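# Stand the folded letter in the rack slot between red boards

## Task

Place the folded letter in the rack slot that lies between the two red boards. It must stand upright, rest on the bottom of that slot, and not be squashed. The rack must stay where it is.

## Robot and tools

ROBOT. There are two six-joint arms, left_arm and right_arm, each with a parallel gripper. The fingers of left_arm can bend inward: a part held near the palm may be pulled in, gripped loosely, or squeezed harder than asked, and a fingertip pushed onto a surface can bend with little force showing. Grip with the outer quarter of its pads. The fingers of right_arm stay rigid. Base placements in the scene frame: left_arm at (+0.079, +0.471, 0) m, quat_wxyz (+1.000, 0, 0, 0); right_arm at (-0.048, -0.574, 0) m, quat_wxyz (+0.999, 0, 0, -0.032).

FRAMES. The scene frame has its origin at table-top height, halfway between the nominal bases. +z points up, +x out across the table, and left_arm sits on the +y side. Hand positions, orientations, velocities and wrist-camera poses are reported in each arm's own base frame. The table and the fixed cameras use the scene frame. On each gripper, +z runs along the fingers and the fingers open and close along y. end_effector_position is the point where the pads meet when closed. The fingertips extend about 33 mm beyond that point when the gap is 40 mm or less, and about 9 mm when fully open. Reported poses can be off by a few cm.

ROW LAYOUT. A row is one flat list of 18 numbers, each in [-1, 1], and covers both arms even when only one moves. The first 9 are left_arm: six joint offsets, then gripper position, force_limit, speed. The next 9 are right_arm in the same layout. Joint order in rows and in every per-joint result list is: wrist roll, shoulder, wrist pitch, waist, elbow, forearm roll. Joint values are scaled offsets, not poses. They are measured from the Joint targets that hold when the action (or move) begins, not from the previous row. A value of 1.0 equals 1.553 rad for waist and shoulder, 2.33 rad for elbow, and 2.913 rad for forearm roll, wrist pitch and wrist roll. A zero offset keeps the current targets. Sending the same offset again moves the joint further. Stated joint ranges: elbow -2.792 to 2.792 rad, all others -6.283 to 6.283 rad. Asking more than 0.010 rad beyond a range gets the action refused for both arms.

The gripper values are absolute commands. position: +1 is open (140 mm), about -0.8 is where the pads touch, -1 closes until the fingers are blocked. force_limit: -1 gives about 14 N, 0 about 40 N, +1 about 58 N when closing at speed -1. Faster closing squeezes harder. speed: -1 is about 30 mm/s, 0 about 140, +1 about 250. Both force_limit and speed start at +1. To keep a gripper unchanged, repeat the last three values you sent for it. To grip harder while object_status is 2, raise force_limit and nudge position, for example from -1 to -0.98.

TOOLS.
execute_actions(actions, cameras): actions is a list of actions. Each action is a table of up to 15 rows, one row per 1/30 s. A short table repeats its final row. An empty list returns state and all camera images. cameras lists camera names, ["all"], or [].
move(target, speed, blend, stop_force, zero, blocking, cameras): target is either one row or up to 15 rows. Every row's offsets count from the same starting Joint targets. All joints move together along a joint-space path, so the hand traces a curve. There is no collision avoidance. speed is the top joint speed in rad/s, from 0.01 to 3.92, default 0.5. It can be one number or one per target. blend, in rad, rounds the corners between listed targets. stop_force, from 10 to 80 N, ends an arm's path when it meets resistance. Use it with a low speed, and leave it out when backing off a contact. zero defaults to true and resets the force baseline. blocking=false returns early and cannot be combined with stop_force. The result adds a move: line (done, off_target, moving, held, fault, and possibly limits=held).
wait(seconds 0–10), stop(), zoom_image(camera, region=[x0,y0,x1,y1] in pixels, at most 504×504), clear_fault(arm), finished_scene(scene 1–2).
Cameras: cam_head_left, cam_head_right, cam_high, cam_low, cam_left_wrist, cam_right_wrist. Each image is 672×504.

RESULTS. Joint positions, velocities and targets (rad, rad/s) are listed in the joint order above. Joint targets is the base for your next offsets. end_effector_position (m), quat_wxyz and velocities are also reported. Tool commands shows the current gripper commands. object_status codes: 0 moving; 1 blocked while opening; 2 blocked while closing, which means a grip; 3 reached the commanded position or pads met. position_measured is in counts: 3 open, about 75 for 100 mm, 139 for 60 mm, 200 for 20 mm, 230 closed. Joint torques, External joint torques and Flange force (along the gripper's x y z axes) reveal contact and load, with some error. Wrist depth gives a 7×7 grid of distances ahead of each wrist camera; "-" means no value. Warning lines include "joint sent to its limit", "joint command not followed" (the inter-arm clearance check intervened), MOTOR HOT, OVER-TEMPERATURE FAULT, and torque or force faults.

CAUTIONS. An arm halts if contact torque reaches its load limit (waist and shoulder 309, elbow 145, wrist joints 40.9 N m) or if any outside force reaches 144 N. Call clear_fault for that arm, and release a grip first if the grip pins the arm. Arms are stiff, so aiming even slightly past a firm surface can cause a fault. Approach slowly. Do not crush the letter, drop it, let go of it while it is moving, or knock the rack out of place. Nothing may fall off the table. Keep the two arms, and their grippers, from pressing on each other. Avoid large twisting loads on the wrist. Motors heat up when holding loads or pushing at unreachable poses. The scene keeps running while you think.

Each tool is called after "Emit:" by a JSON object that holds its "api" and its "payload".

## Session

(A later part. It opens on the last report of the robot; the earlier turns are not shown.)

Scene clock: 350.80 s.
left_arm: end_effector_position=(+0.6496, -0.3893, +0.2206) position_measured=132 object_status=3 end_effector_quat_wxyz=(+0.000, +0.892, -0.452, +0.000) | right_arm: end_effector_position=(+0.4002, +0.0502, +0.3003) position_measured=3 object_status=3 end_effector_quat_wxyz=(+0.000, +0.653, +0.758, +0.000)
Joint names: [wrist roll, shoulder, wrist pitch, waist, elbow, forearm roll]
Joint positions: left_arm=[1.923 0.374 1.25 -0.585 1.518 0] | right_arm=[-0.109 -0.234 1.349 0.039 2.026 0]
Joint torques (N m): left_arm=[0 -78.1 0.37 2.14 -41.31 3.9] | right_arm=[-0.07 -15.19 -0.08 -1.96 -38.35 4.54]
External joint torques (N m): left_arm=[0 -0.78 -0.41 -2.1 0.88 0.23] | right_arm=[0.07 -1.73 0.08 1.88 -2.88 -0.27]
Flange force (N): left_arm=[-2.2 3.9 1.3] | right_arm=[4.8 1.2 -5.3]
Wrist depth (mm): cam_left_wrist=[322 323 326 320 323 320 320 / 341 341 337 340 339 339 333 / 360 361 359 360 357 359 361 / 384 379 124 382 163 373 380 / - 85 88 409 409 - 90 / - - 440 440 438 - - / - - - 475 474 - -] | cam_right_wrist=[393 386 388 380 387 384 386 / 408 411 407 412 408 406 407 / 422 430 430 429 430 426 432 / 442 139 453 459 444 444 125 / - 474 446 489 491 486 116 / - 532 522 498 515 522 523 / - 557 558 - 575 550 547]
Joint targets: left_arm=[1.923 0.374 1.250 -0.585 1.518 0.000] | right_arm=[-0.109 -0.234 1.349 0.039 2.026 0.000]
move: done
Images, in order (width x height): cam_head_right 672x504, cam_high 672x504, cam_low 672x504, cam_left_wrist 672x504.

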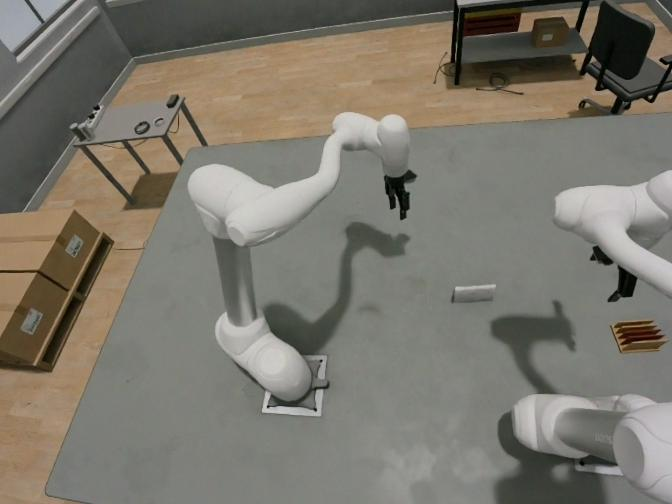

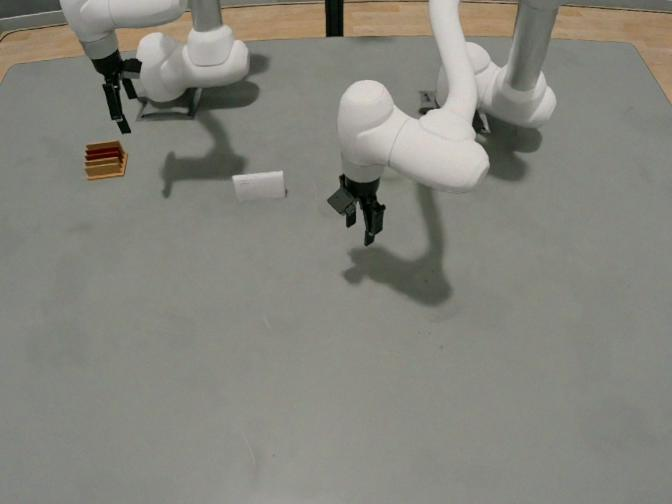

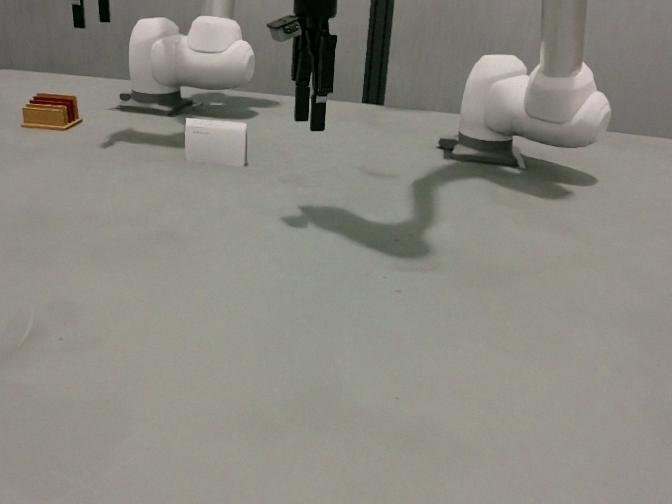

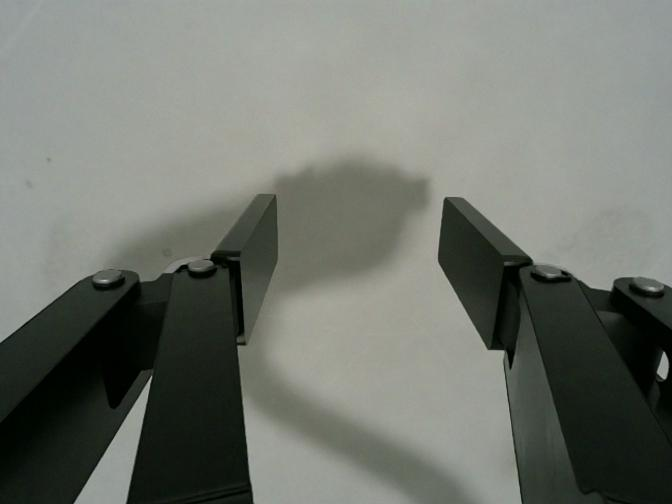

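Emit:
{"api": "move", "payload": {"target": [0, 0, 0, 0, 0, 0, -0.03, -1, -1, 0.2168, 0.2436, -0.0581, 0.4070, -0.0894, 0, 1, -1, 0], "speed": 0.6, "cameras": ["cam_right_wrist"]}}

Scene clock: 372.73 s.
left_arm: end_effector_position=(+0.6496, -0.3892, +0.2206) position_measured=132 object_status=3 end_effector_quat_wxyz=(+0.000, +0.892, -0.452, +0.000) | right_arm: end_effector_position=(+0.4529, +0.4039, +0.2202) position_measured=3 object_status=3 end_effector_quat_wxyz=(+0.000, +0.652, +0.758, +0.000)
Joint names: [wrist roll, shoulder, wrist pitch, waist, elbow, forearm roll]
Joint positions: left_arm=[1.923 0.374 1.25 -0.585 1.518 0] | right_arm=[0.522 0.145 1.18 0.672 1.818 0]
Joint torques (N m): left_arm=[-0.03 -78.08 0.3 -0.54 -41.41 3.87] | right_arm=[-0.11 -51.04 -0.05 -1.95 -36.37 4.31]
External joint torques (N m): left_arm=[0.03 -0.99 -0.35 1 0.8 0.29] | right_arm=[0.11 -3.34 0.02 1.74 -2.86 -0.26]
Flange force (N): left_arm=[-3.7 0.1 1.0] | right_arm=[2.7 -1.5 -5.6]
Wrist depth (mm): cam_left_wrist=[323 323 321 322 320 320 320 / 342 340 340 340 338 338 338 / 359 361 355 360 358 346 360 / 384 379 124 382 163 372 380 / - 85 124 409 410 - 90 / - - 439 440 437 - - / - - 474 466 - - -] | cam_right_wrist=[316 317 313 322 316 314 314 / 334 332 - 334 334 330 330 / 352 354 351 280 348 351 350 / 368 139 373 368 373 371 128 / - 389 400 395 395 395 116 / - 426 424 429 421 424 428 / - 457 454 458 447 459 453]
Joint targets: left_arm=[1.923 0.374 1.250 -0.585 1.518 0.000] | right_arm=[0.522 0.145 1.180 0.672 1.818 0.000]
move: done
Images, in order (width x height): cam_right_wrist 672x504.

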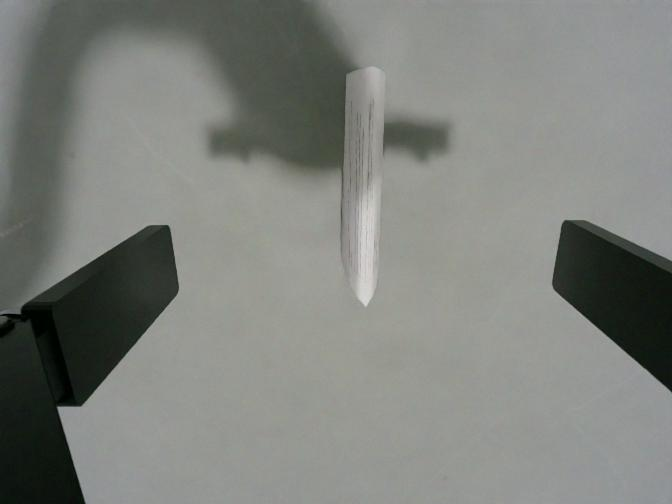

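Emit:
{"api": "zoom_image", "payload": {"camera": "cam_right_wrist", "region": [300, 50, 430, 320]}}

Scaled by 1.867.

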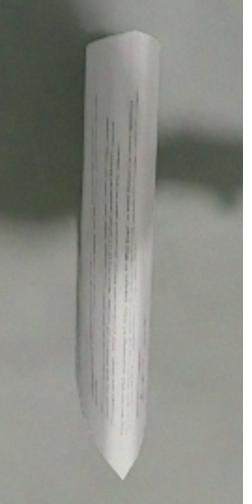

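Emit:
{"api": "move", "payload": {"target": [[0, 0, 0, 0, 0, 0, -0.03, -1, -1, -0.0036, 0.0581, -0.0739, -0.0155, 0.0530, 0, 1, -1, 0], [0, 0, 0, 0, 0, 0, -0.03, -1, -1, -0.0036, 0.0581, -0.0739, -0.0155, 0.0530, 0, -0.3, -1, 0], [0, 0, 0, 0, 0, 0, -0.03, -1, -1, -0.0036, 0.0581, -0.0739, -0.0155, 0.0530, 0, -1, -1, -1], [0, 0, 0, 0, 0, 0, -0.03, -1, -1, -0.0036, -0.0138, 0.0185, -0.0155, -0.0145, 0, -1, -1, -1]], "speed": [0.18, 0.2, 0.2, 0.2], "cameras": ["cam_right_wrist", "cam_low", "cam_high"]}}

Emit:
{"api": "zoom_image", "payload": {"camera": "cam_low", "region": [120, 0, 320, 150]}}

Emit:
{"api": "zoom_image", "payload": {"camera": "cam_right_wrist", "region": [270, 0, 470, 290]}}

Scene clock: 440.53 s.
left_arm: end_effector_position=(+0.6496, -0.3892, +0.2206) position_measured=132 object_status=3 end_effector_quat_wxyz=(+0.000, +0.892, -0.452, +0.000) | right_arm: end_effector_position=(+0.4611, +0.3919, +0.2507) position_measured=230 object_status=3 end_effector_quat_wxyz=(+0.000, +0.657, +0.754, +0.000)
Joint names: [wrist roll, shoulder, wrist pitch, waist, elbow, forearm roll]
Joint positions: left_arm=[1.923 0.374 1.25 -0.585 1.518 0] | right_arm=[0.512 0.123 1.234 0.648 1.784 0]
Joint torques (N m): left_arm=[-0.12 -78.55 0.21 -0.52 -41.31 3.85] | right_arm=[-0.09 -49.5 -0.19 -1.91 -36.63 4.38]
External joint torques (N m): left_arm=[0.12 -0.64 -0.26 0.81 0.71 0.31] | right_arm=[0.09 -3.36 0.15 2.04 -3.3 -0.24]
Flange force (N): left_arm=[-2.9 -0.1 0.9] | right_arm=[3.4 -1.1 -6.3]
Wrist depth (mm): cam_left_wrist=[324 325 321 321 320 319 320 / 342 340 340 339 339 343 337 / 361 361 356 359 358 358 358 / 384 381 124 382 163 132 382 / - 85 114 408 403 - 90 / - - 440 440 436 - - / - - 475 459 472 - -] | cam_right_wrist=[343 343 346 343 340 341 341 / 361 361 - 362 360 358 350 / 380 383 381 380 381 380 379 / 409 404 396 129 398 401 401 / 431 421 83 88 81 85 424 / - - 71 61 - 72 - / - 60 68 - - - 62]
Joint targets: left_arm=[1.923 0.374 1.250 -0.585 1.518 0.000] | right_arm=[0.512 0.123 1.234 0.648 1.784 0.000]
move: done
Images, in order (width x height): cam_high 672x504, cam_low 672x504, cam_right_wrist 672x504.

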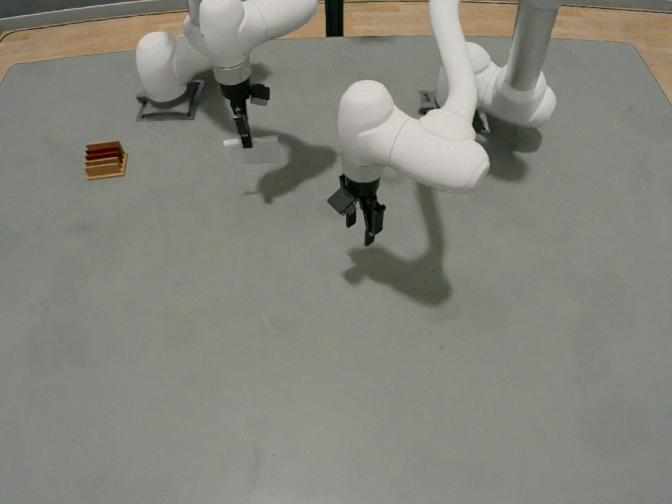

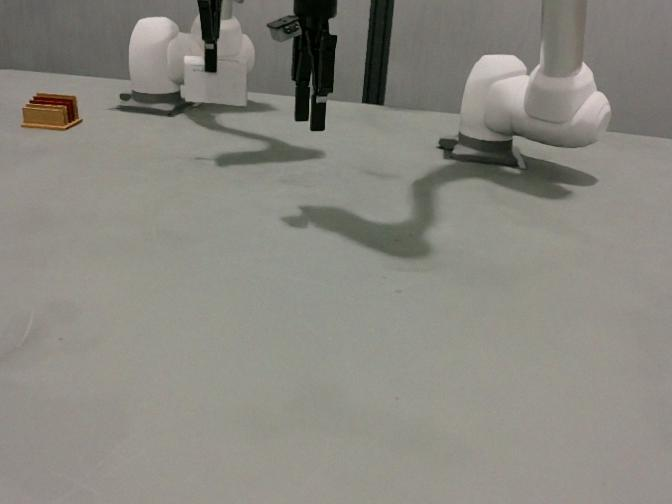

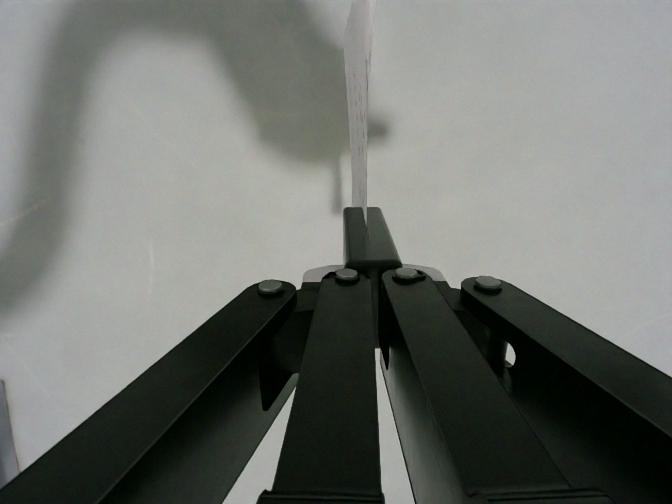

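Scaled by 2.520.

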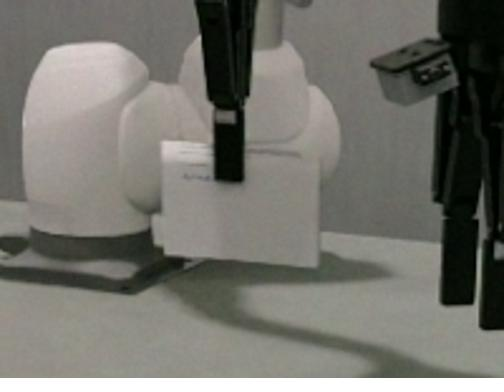

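Scaled by 1.738.

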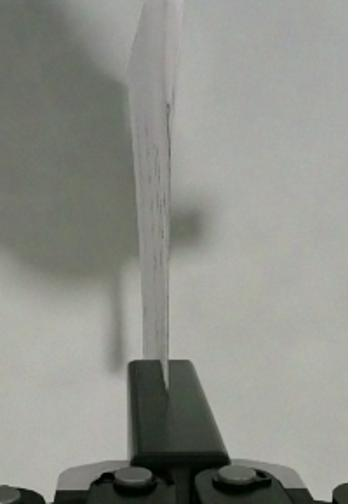

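Emit:
{"api": "zoom_image", "payload": {"camera": "cam_right_wrist", "region": [320, 0, 410, 100]}}

Emit:
{"api": "zoom_image", "payload": {"camera": "cam_low", "region": [170, 20, 270, 120]}}

Scaled by 5.040.

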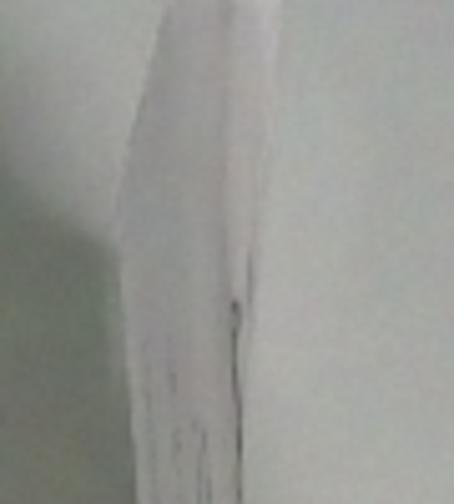

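Scaled by 5.040.

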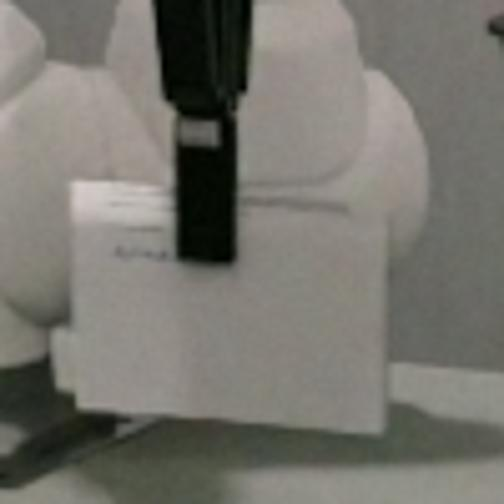

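Emit:
{"api": "move", "payload": {"target": [[0, 0, 0, 0, 0, 0, -0.03, -1, -1, 0, 0.0710, -0.0911, 0, 0.0669, 0, -1, -1, -1], [0, 0, 0, 0, 0, 0, -0.03, -1, -1, 0, 0.0710, -0.0911, 0, 0.0669, 0, -0.3, -1, -1], [0, 0, 0, 0, 0, 0, -0.03, -1, -1, 0, 0.0815, -0.1015, 0, 0.0728, 0, -0.3, -1, -1], [0, 0, 0, 0, 0, 0, -0.03, -1, -1, 0, 0.0815, -0.1015, 0, 0.0728, 0, -1, -1, -1], [0, 0, 0, 0, 0, 0, -0.03, -1, -1, 0, 0, 0, 0, 0, 0, -1, -1, -1]], "speed": [0.18, 0.2, 0.1, 0.2, 0.2], "cameras": ["cam_right_wrist", "cam_low"]}}

Emit:
{"api": "zoom_image", "payload": {"camera": "cam_right_wrist", "region": [310, 0, 430, 220]}}

Emit:
{"api": "zoom_image", "payload": {"camera": "cam_low", "region": [170, 20, 270, 120]}}

Scene clock: 486.17 s.
left_arm: end_effector_position=(+0.6496, -0.3892, +0.2206) position_measured=132 object_status=3 end_effector_quat_wxyz=(+0.000, +0.892, -0.452, +0.000) | right_arm: end_effector_position=(+0.4611, +0.3920, +0.2507) position_measured=230 object_status=3 end_effector_quat_wxyz=(+0.000, +0.657, +0.754, +0.000)
Joint names: [wrist roll, shoulder, wrist pitch, waist, elbow, forearm roll]
Joint positions: left_arm=[1.923 0.374 1.25 -0.585 1.518 0] | right_arm=[0.512 0.123 1.234 0.648 1.784 0]
Joint torques (N m): left_arm=[-0.04 -78.97 0.26 -0.66 -41.48 3.83] | right_arm=[-0.09 -48.99 -0.07 -1.79 -37.08 4.36]
External joint torques (N m): left_arm=[0.04 0.49 -0.31 1.09 1.13 0.31] | right_arm=[0.09 -3.8 0.03 1.88 -2.93 -0.21]
Flange force (N): left_arm=[-2.3 -0.7 2.1] | right_arm=[2.5 -2.2 -5.8]
Wrist depth (mm): cam_left_wrist=[326 322 322 320 320 320 320 / 340 339 341 338 339 339 338 / 361 364 356 365 357 359 356 / 384 380 124 383 163 373 376 / - 84 124 407 409 - 90 / - - 440 434 445 - - / - - 482 488 466 - -] | cam_right_wrist=[343 344 343 339 341 326 336 / 363 364 363 360 360 361 365 / 384 379 374 376 377 382 377 / 411 405 405 129 399 404 402 / 432 424 82 87 81 86 430 / - - 71 61 - 72 66 / - 60 68 - - - 62]
Joint targets: left_arm=[1.923 0.374 1.250 -0.585 1.518 0.000] | right_arm=[0.512 0.123 1.234 0.648 1.784 0.000]
move: done
Images, in order (width x height): cam_low 672x504, cam_right_wrist 672x504.

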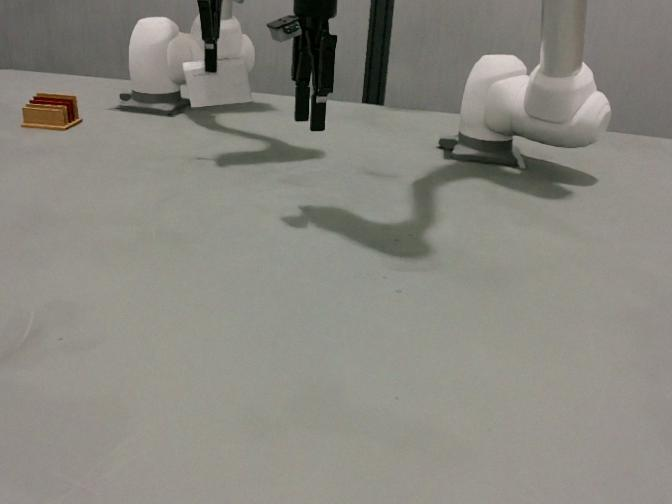

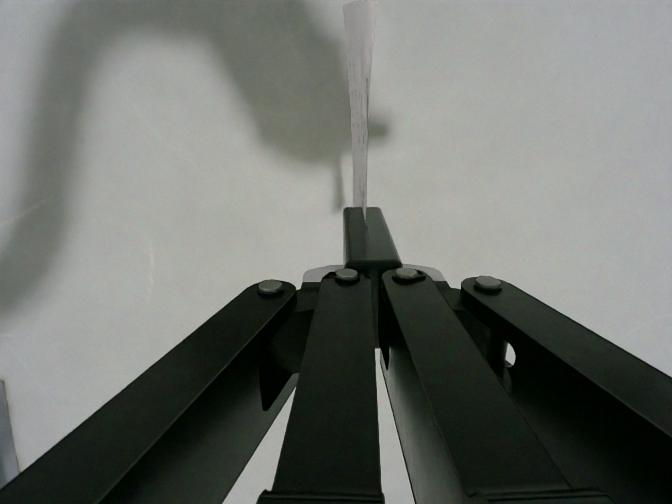

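Scaled by 2.291.

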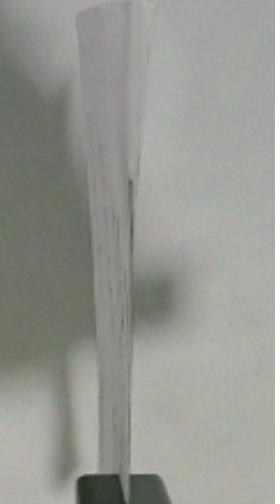

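Scaled by 5.040.

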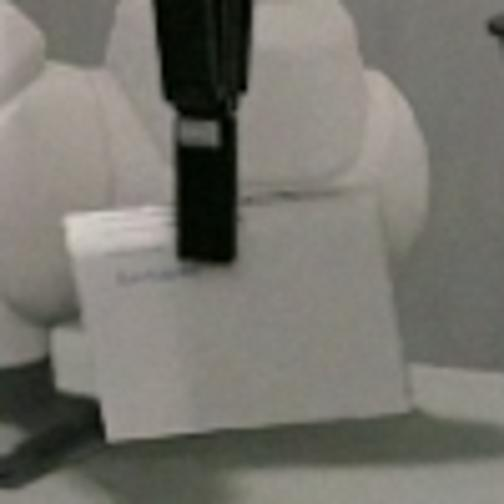

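Emit:
{"api": "wait", "payload": {"seconds": 0.1, "cameras": ["cam_low", "cam_high", "cam_head_left"]}}

Emit:
{"api": "zoom_image", "payload": {"camera": "cam_low", "region": [170, 20, 270, 120]}}

Emit:
{"api": "zoom_image", "payload": {"camera": "cam_high", "region": [200, 100, 300, 200]}}

Emit:
{"api": "zoom_image", "payload": {"camera": "cam_head_left", "region": [420, 220, 540, 340]}}

Scene clock: 519.23 s.
left_arm: end_effector_position=(+0.6496, -0.3892, +0.2206) position_measured=132 object_status=3 end_effector_quat_wxyz=(+0.000, +0.892, -0.452, +0.000) | right_arm: end_effector_position=(+0.4611, +0.3919, +0.2508) position_measured=230 object_status=3 end_effector_quat_wxyz=(+0.000, +0.657, +0.754, +0.000)
Joint names: [wrist roll, shoulder, wrist pitch, waist, elbow, forearm roll]
Joint positions: left_arm=[1.923 0.374 1.25 -0.585 1.518 0] | right_arm=[0.512 0.123 1.234 0.648 1.784 0]
Joint torques (N m): left_arm=[-0.04 -78.54 0.28 -0.31 -41.58 3.84] | right_arm=[-0.11 -49.93 -0.13 -1.75 -37.16 4.38]
External joint torques (N m): left_arm=[0.04 -0.28 -0.33 0.47 1.15 0.3] | right_arm=[0.11 -2.85 0.1 1.72 -2.8 -0.24]
Flange force (N): left_arm=[-3.1 0.6 1.7] | right_arm=[3.0 -1.0 -5.3]
Wrist depth (mm): cam_left_wrist=[323 322 320 321 320 320 320 / 341 340 338 338 339 - 336 / 361 360 356 360 359 362 357 / 383 379 124 383 163 372 382 / - 85 124 400 407 - 90 / - - 440 436 - - - / - - 473 473 471 - -] | cam_right_wrist=[344 342 344 340 341 343 340 / 360 363 362 357 359 360 360 / 385 383 383 380 377 385 383 / 404 406 404 129 394 402 403 / 407 419 82 87 81 85 428 / - - 71 61 - 72 66 / - 60 68 - - - 62]
Joint targets: left_arm=[1.923 0.374 1.250 -0.585 1.518 0.000] | right_arm=[0.512 0.123 1.234 0.648 1.784 0.000]
Tool commands: left_gripper/position=-0.03 left_gripper/force_limit=-1.0 left_gripper/speed=-1.0 right_gripper/position=-1.0 right_gripper/force_limit=-1.0 right_gripper/speed=-1.0
wait: 0.10 s; at rest from the start
Images, in order (width x height): cam_head_left 672x504, cam_high 672x504, cam_low 672x504.

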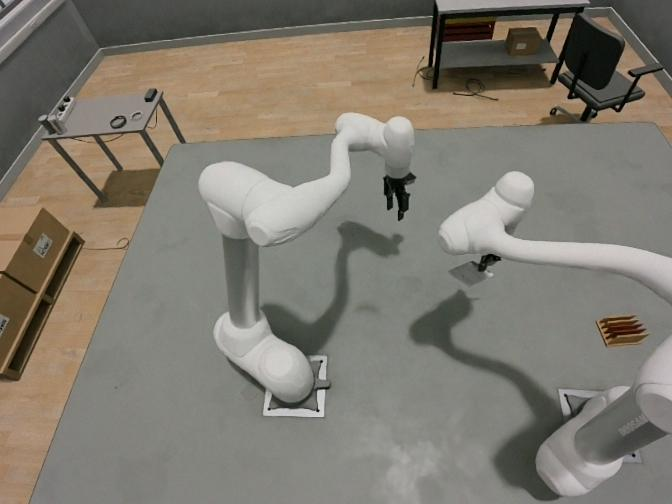

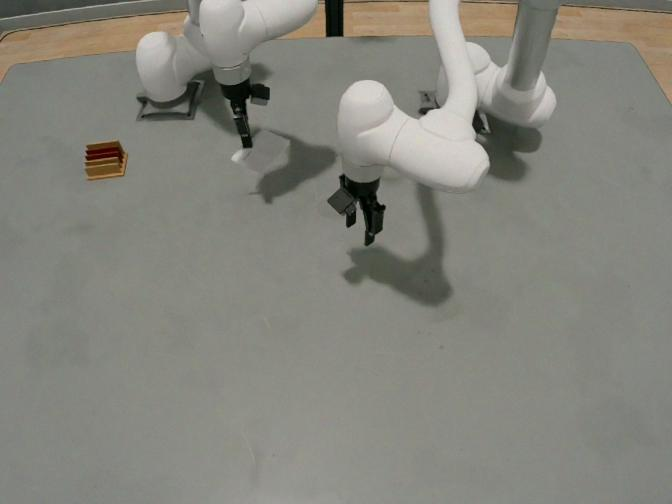

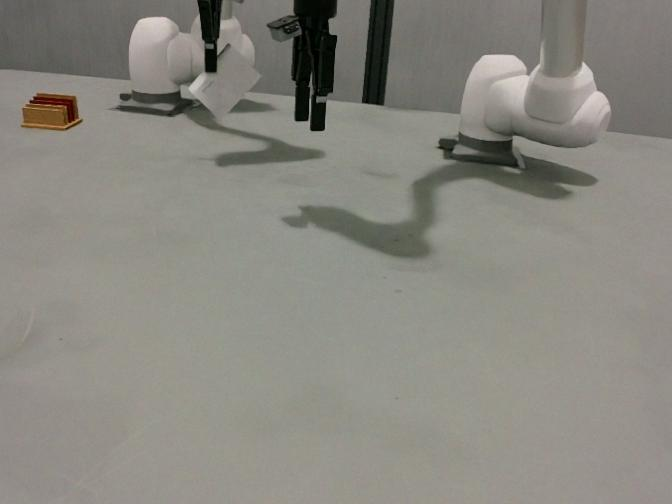

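Scaled by 5.040.

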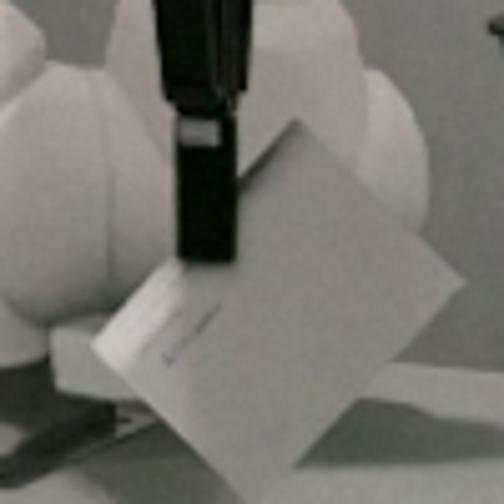

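Scaled by 5.040.

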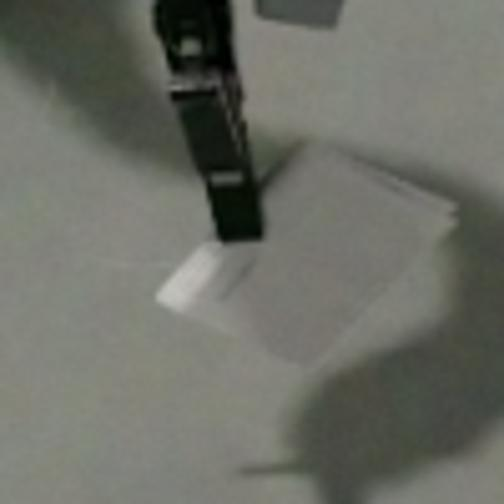

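Scaled by 4.200.

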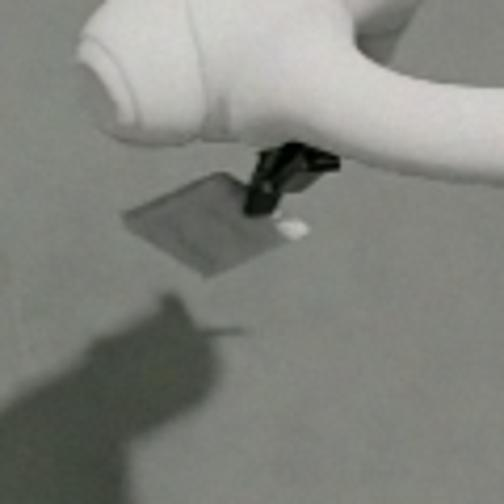

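Emit:
{"api": "execute_actions", "payload": {"actions": [[[0,0,0,0,0,0,-0.03,-1,-1,0,0,0,0,0,0,-0.97,0.5,-1]]], "cameras": ["cam_low"]}}

Emit:
{"api": "zoom_image", "payload": {"camera": "cam_low", "region": [170, 20, 270, 120]}}

Scene clock: 530.93 s.
left_arm: end_effector_position=(+0.6496, -0.3892, +0.2206) position_measured=132 object_status=3 end_effector_quat_wxyz=(+0.000, +0.892, -0.452, +0.000) | right_arm: end_effector_position=(+0.4611, +0.3919, +0.2508) position_measured=232 object_status=3 end_effector_quat_wxyz=(+0.000, +0.657, +0.754, +0.000)
Joint names: [wrist roll, shoulder, wrist pitch, waist, elbow, forearm roll]
Joint positions: left_arm=[1.923 0.374 1.25 -0.585 1.518 0] | right_arm=[0.512 0.123 1.234 0.648 1.784 0]
Joint torques (N m): left_arm=[0.02 -78.44 0.25 -0.75 -41.42 3.86] | right_arm=[-0.1 -50.15 -0.11 -1.84 -37.02 4.39]
External joint torques (N m): left_arm=[-0.02 -0.4 -0.31 0.52 0.82 0.28] | right_arm=[0.1 -2.66 0.07 1.81 -2.97 -0.25]
Flange force (N): left_arm=[-2.6 0.4 1.3] | right_arm=[3.4 -0.6 -5.4]
Wrist depth (mm): cam_left_wrist=[323 322 322 321 318 320 319 / 340 334 341 340 339 336 337 / 361 360 355 359 348 359 373 / 383 379 124 382 163 373 374 / - 84 109 408 408 - 90 / - - 433 436 438 - - / - - 484 475 471 - -] | cam_right_wrist=[344 343 342 338 343 338 340 / 362 363 352 357 361 360 359 / 380 378 381 382 379 378 379 / 407 406 403 128 394 405 404 / 432 428 82 87 81 85 422 / - - 71 61 - 72 - / - 60 68 - - - 62]
Joint targets: left_arm=[1.923 0.374 1.250 -0.585 1.518 0.000] | right_arm=[0.512 0.123 1.234 0.648 1.784 0.000]
Images, in order (width x height): cam_low 672x504.

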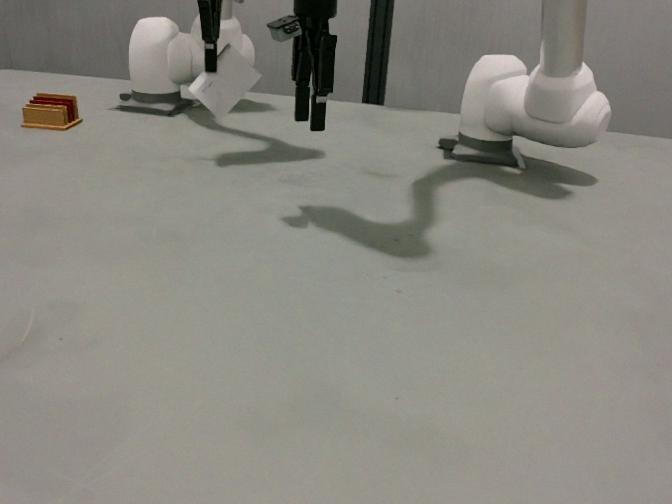

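Scaled by 5.040.

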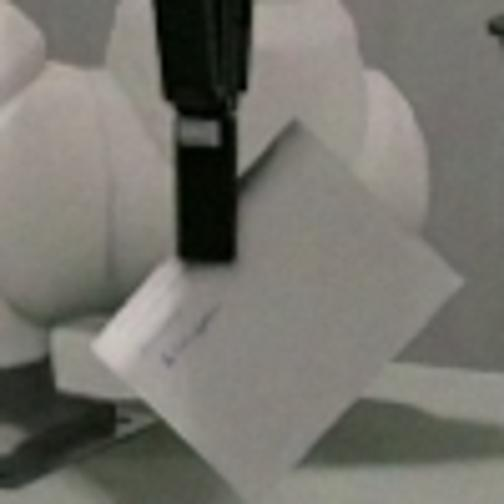

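Emit:
{"api": "wait", "payload": {"seconds": 0, "cameras": ["cam_right_wrist", "cam_low"]}}

Emit:
{"api": "zoom_image", "payload": {"camera": "cam_right_wrist", "region": [300, 0, 450, 220]}}

Emit:
{"api": "zoom_image", "payload": {"camera": "cam_low", "region": [170, 20, 270, 120]}}

Scene clock: 572.87 s.
left_arm: end_effector_position=(+0.6496, -0.3892, +0.2206) position_measured=132 object_status=3 end_effector_quat_wxyz=(+0.000, +0.892, -0.452, +0.000) | right_arm: end_effector_position=(+0.4611, +0.3919, +0.2508) position_measured=232 object_status=3 end_effector_quat_wxyz=(+0.000, +0.657, +0.754, +0.000)
Joint names: [wrist roll, shoulder, wrist pitch, waist, elbow, forearm roll]
Joint positions: left_arm=[1.923 0.374 1.25 -0.585 1.518 0] | right_arm=[0.512 0.123 1.234 0.648 1.784 0]
Joint torques (N m): left_arm=[0.02 -78.63 0.26 -0.62 -41.33 3.87] | right_arm=[-0.08 -49.99 -0.13 -2 -36.99 4.39]
External joint torques (N m): left_arm=[-0.02 0.04 -0.31 0.39 0.89 0.26] | right_arm=[0.08 -2.88 0.1 2.02 -3.07 -0.25]
Flange force (N): left_arm=[-2.1 0.3 1.6] | right_arm=[3.6 -0.8 -5.7]
Wrist depth (mm): cam_left_wrist=[322 322 321 322 321 320 320 / 341 340 339 338 338 333 338 / 356 360 356 358 361 359 358 / 386 378 124 377 163 371 378 / - 84 124 401 406 - 90 / - - - 435 - - - / - - 473 474 - - -] | cam_right_wrist=[343 341 344 339 349 343 339 / 357 371 363 359 362 364 359 / 387 380 381 381 384 370 380 / 406 406 402 116 397 405 403 / 438 432 83 87 81 86 427 / - - 71 61 - 72 66 / - 60 68 - - - 62]
Joint targets: left_arm=[1.923 0.374 1.250 -0.585 1.518 0.000] | right_arm=[0.512 0.123 1.234 0.648 1.784 0.000]
Tool commands: left_gripper/position=-0.03 left_gripper/force_limit=-1.0 left_gripper/speed=-1.0 right_gripper/position=-0.97 right_gripper/force_limit=+0.5 right_gripper/speed=-1.0
Images, in order (width x height): cam_low 672x504, cam_right_wrist 672x504.

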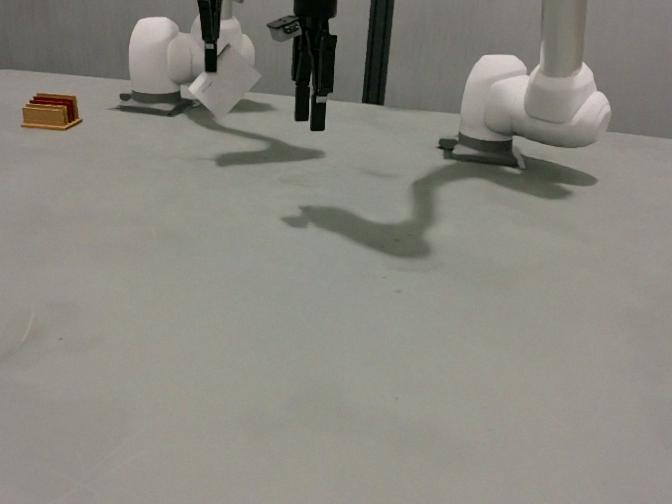

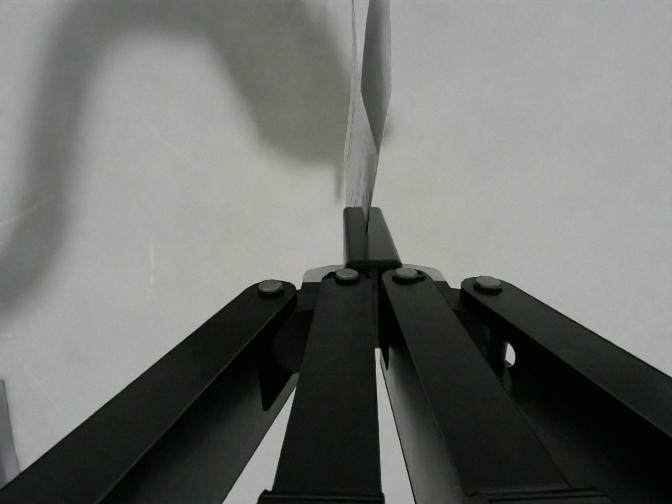

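Scaled by 2.291.

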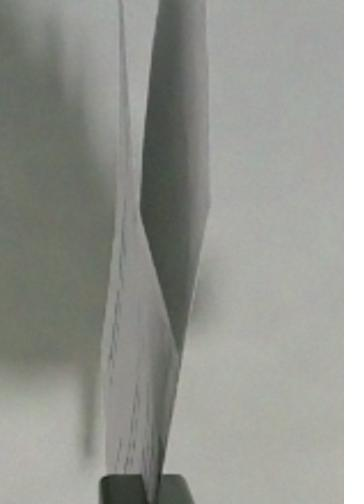

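Scaled by 5.040.

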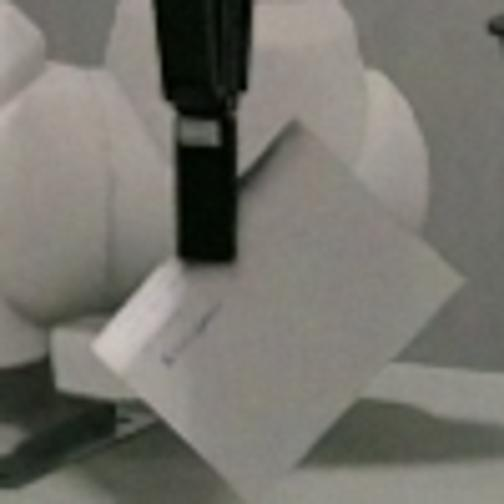

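Emit:
{"api": "move", "payload": {"target": [0, 0, 0, 0.3863, 0, 0, -0.03, -1, -1, 0.1481, 0.2408, 0.1436, 0.1845, -0.0574, -0.1879, -0.97, 0.5, -1], "speed": 0.35, "cameras": ["cam_right_wrist", "cam_low", "cam_high"]}}

Emit:
{"api": "zoom_image", "payload": {"camera": "cam_low", "region": [170, 60, 290, 180]}}

Emit:
{"api": "zoom_image", "payload": {"camera": "cam_right_wrist", "region": [300, 0, 450, 220]}}

Scene clock: 644.87 s.
left_arm: end_effector_position=(+0.7559, +0.0456, +0.2206) position_measured=132 object_status=3 end_effector_quat_wxyz=(+0.000, +0.986, -0.168, +0.000) | right_arm: end_effector_position=(+0.4603, +0.3904, +0.1701) position_measured=232 object_status=3 end_effector_quat_wxyz=(+0.306, +0.600, +0.689, -0.267)
Joint names: [wrist roll, shoulder, wrist pitch, waist, elbow, forearm roll]
Joint positions: left_arm=[1.923 0.374 1.25 0.015 1.518 0] | right_arm=[0.943 0.497 1.652 0.934 1.65 -0.547]
Joint torques (N m): left_arm=[-0.05 -78.3 0.27 2.98 -41.38 3.88] | right_arm=[-0.21 -78.3 1.15 -0.88 -30.17 1.76]
External joint torques (N m): left_arm=[0.05 -0.85 -0.32 -2.62 0.81 0.28] | right_arm=[0.21 -4.35 0.5 0.98 -2.63 0.16]
Flange force (N): left_arm=[-1.9 4.5 1.1] | right_arm=[-3.6 -1.2 -5.2]
Wrist depth (mm): cam_left_wrist=[323 323 329 322 321 320 320 / 340 340 340 340 338 339 339 / 360 361 356 358 360 358 359 / 382 375 124 383 164 371 380 / - 85 124 407 406 - 90 / - - 434 441 438 - - / - - 473 476 472 - -] | cam_right_wrist=[253 254 254 246 256 256 256 / 310 311 312 300 311 316 314 / 399 401 401 399 402 406 408 / 522 557 550 116 489 526 519 / - - 83 87 81 85 - / - - 71 61 - 72 - / - 60 68 - - - 62]
Joint targets: left_arm=[1.923 0.374 1.250 0.015 1.518 0.000] | right_arm=[0.943 0.497 1.652 0.934 1.650 -0.548]
move: done
Images, in order (width x height): cam_high 672x504, cam_low 672x504, cam_right_wrist 672x504.

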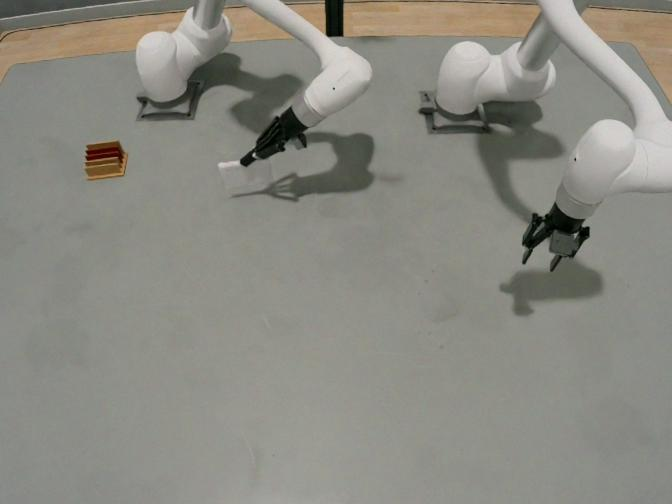

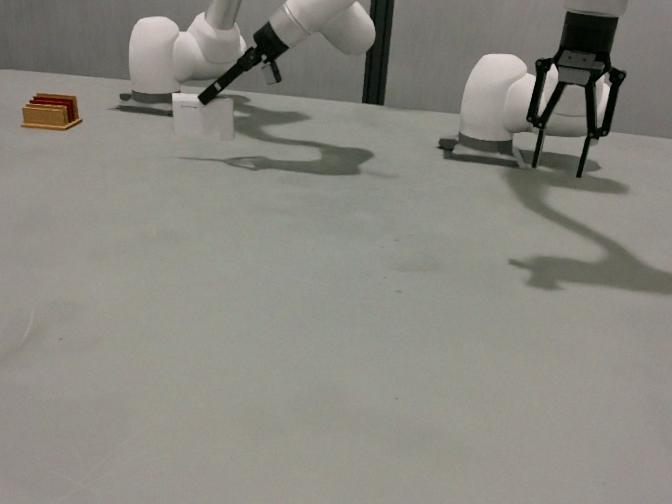

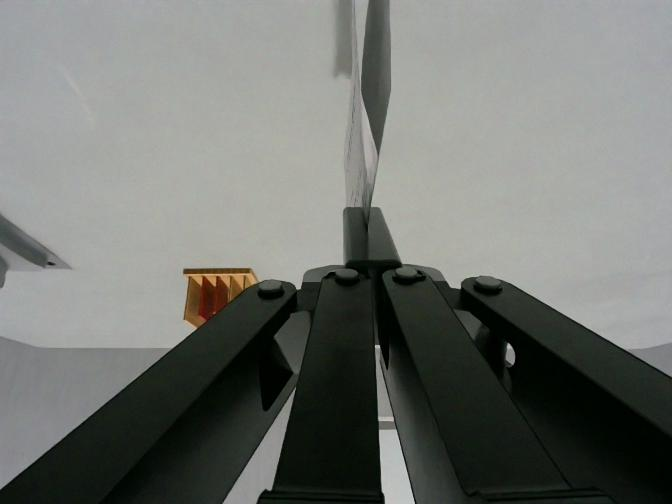

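Scaled by 4.200.

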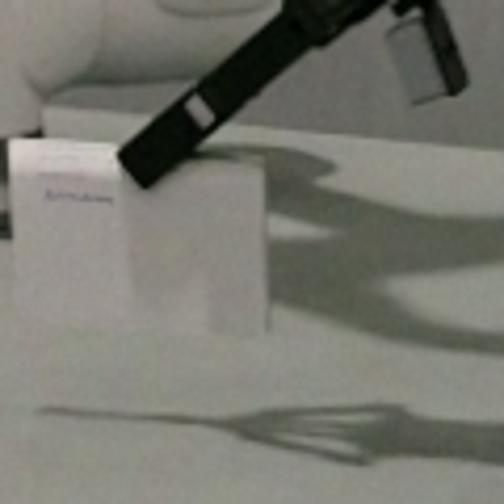

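Scaled by 2.291.

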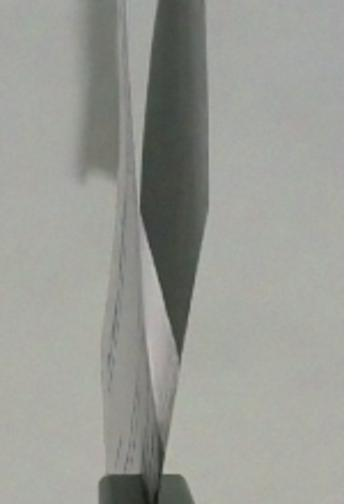

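Emit:
{"api": "move", "payload": {"target": [0, 0, 0, 0, 0, 0, -0.03, -1, -1, -0.1384, -0.4889, -0.1358, -0.4294, 0.3389, -0.1168, -0.97, 0.5, -1], "speed": 0.5, "cameras": ["cam_right_wrist", "cam_low", "cam_high"]}}

Emit:
{"api": "zoom_image", "payload": {"camera": "cam_right_wrist", "region": [270, 0, 470, 290]}}

Emit:
{"api": "zoom_image", "payload": {"camera": "cam_low", "region": [0, 20, 120, 140]}}

Emit:
{"api": "zoom_image", "payload": {"camera": "cam_high", "region": [50, 80, 170, 200]}}

Scene clock: 710.93 s.
left_arm: end_effector_position=(+0.7559, +0.0457, +0.2206) position_measured=132 object_status=3 end_effector_quat_wxyz=(+0.000, +0.986, -0.168, +0.000) | right_arm: end_effector_position=(+0.3153, -0.1322, +0.2100) position_measured=232 object_status=3 end_effector_quat_wxyz=(+0.308, +0.596, +0.692, -0.266)
Joint names: [wrist roll, shoulder, wrist pitch, waist, elbow, forearm roll]
Joint positions: left_arm=[1.923 0.374 1.25 0.015 1.518 0] | right_arm=[0.54 -0.262 1.257 0.267 2.44 -0.888]
Joint torques (N m): left_arm=[-0.02 -77.91 0.31 -0.02 -41.36 3.77] | right_arm=[-0.12 -4.92 0.88 -1.79 -30.09 0.74]
External joint torques (N m): left_arm=[0.02 -1.41 -0.36 -0.2 0.63 0.38] | right_arm=[0.12 -0.71 0.16 1.81 -2.62 -0.16]
Flange force (N): left_arm=[-3.4 1.7 0.6] | right_arm=[1.5 1.3 -7.9]
Wrist depth (mm): cam_left_wrist=[323 321 322 321 320 320 320 / 342 340 340 338 338 338 337 / 361 360 356 358 356 358 358 / 384 377 124 380 163 372 380 / - 84 114 414 401 - 90 / - - 440 439 445 - - / - - - 474 472 - -] | cam_right_wrist=[300 299 301 218 269 301 305 / 368 384 366 246 389 370 371 / 474 472 474 422 479 480 478 / 655 585 617 117 117 - 679 / 1787 1801 83 87 81 86 1922 / - - 71 61 - 72 66 / - 60 68 - - - 62]
Joint targets: left_arm=[1.923 0.374 1.250 0.015 1.518 0.000] | right_arm=[0.540 -0.262 1.257 0.267 2.440 -0.888]
move: done
Images, in order (width x height): cam_high 672x504, cam_low 672x504, cam_right_wrist 672x504.

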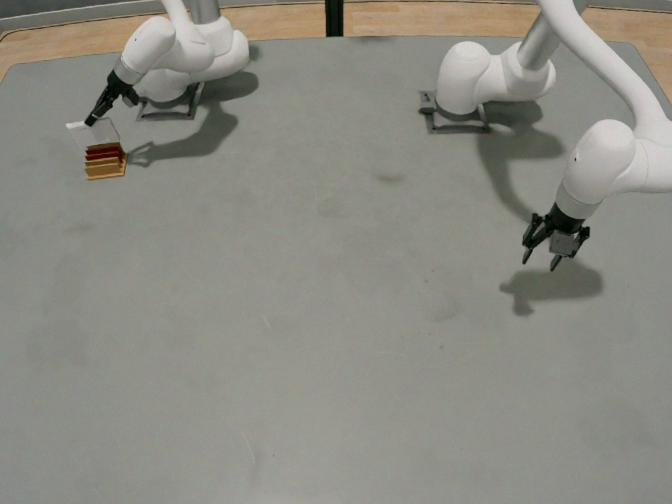

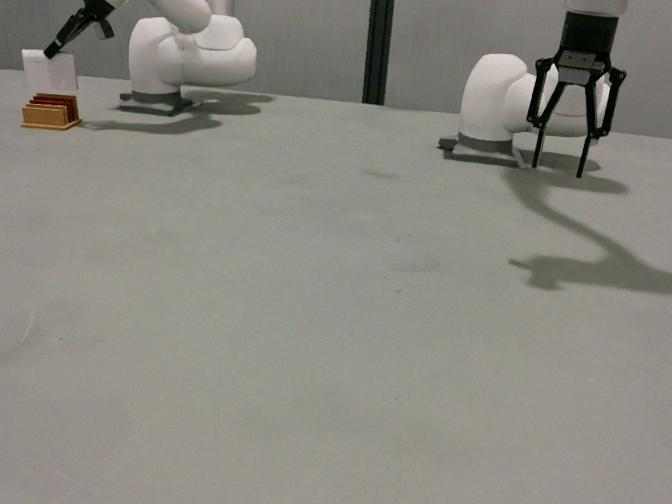

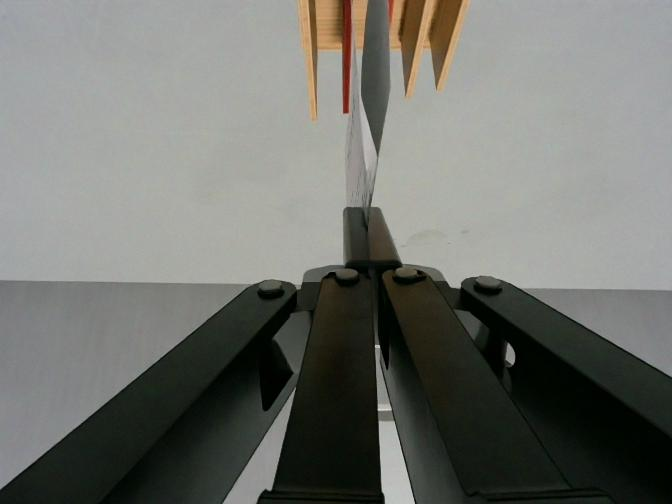

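Scaled by 1.738.

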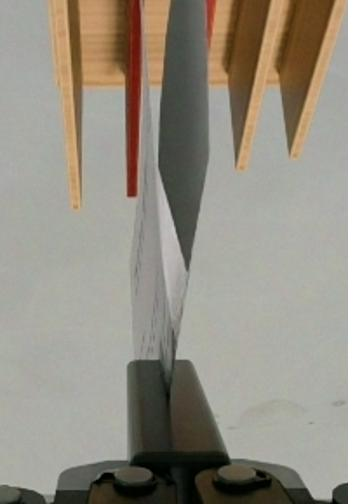

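Scaled by 4.200.

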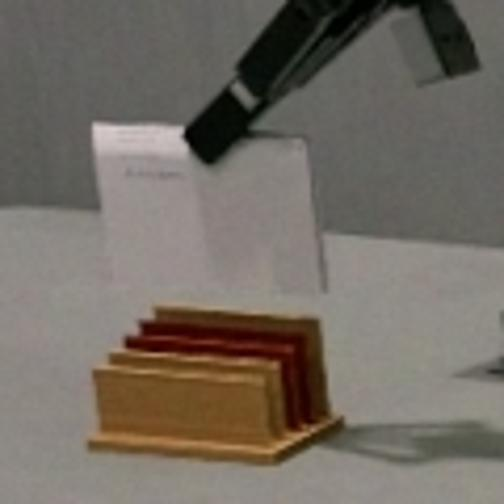

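Scaled by 4.200.

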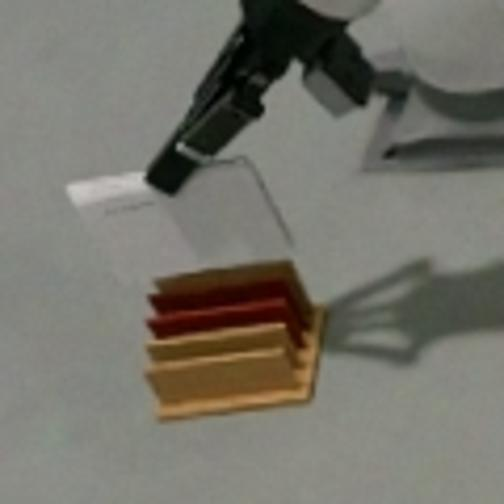

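Emit:
{"api": "zoom_image", "payload": {"camera": "cam_right_wrist", "region": [325, 0, 415, 110]}}

Emit:
{"api": "zoom_image", "payload": {"camera": "cam_right_wrist", "region": [325, 100, 415, 220]}}

Scaled by 4.582.

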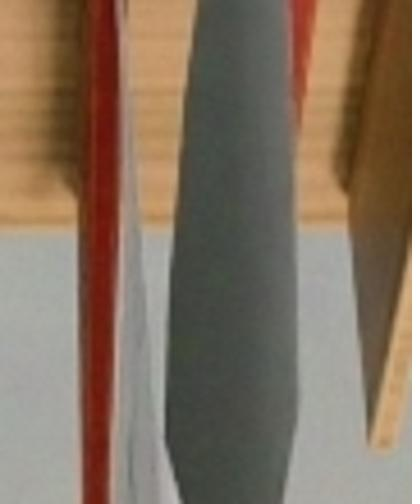

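Scaled by 4.200.

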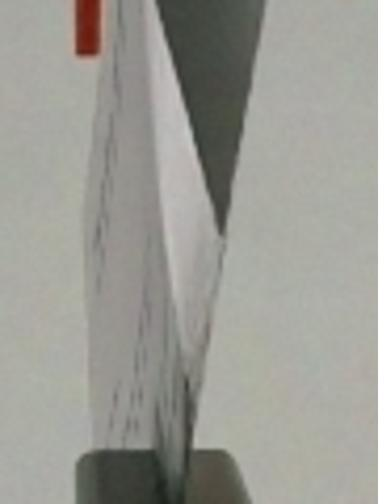

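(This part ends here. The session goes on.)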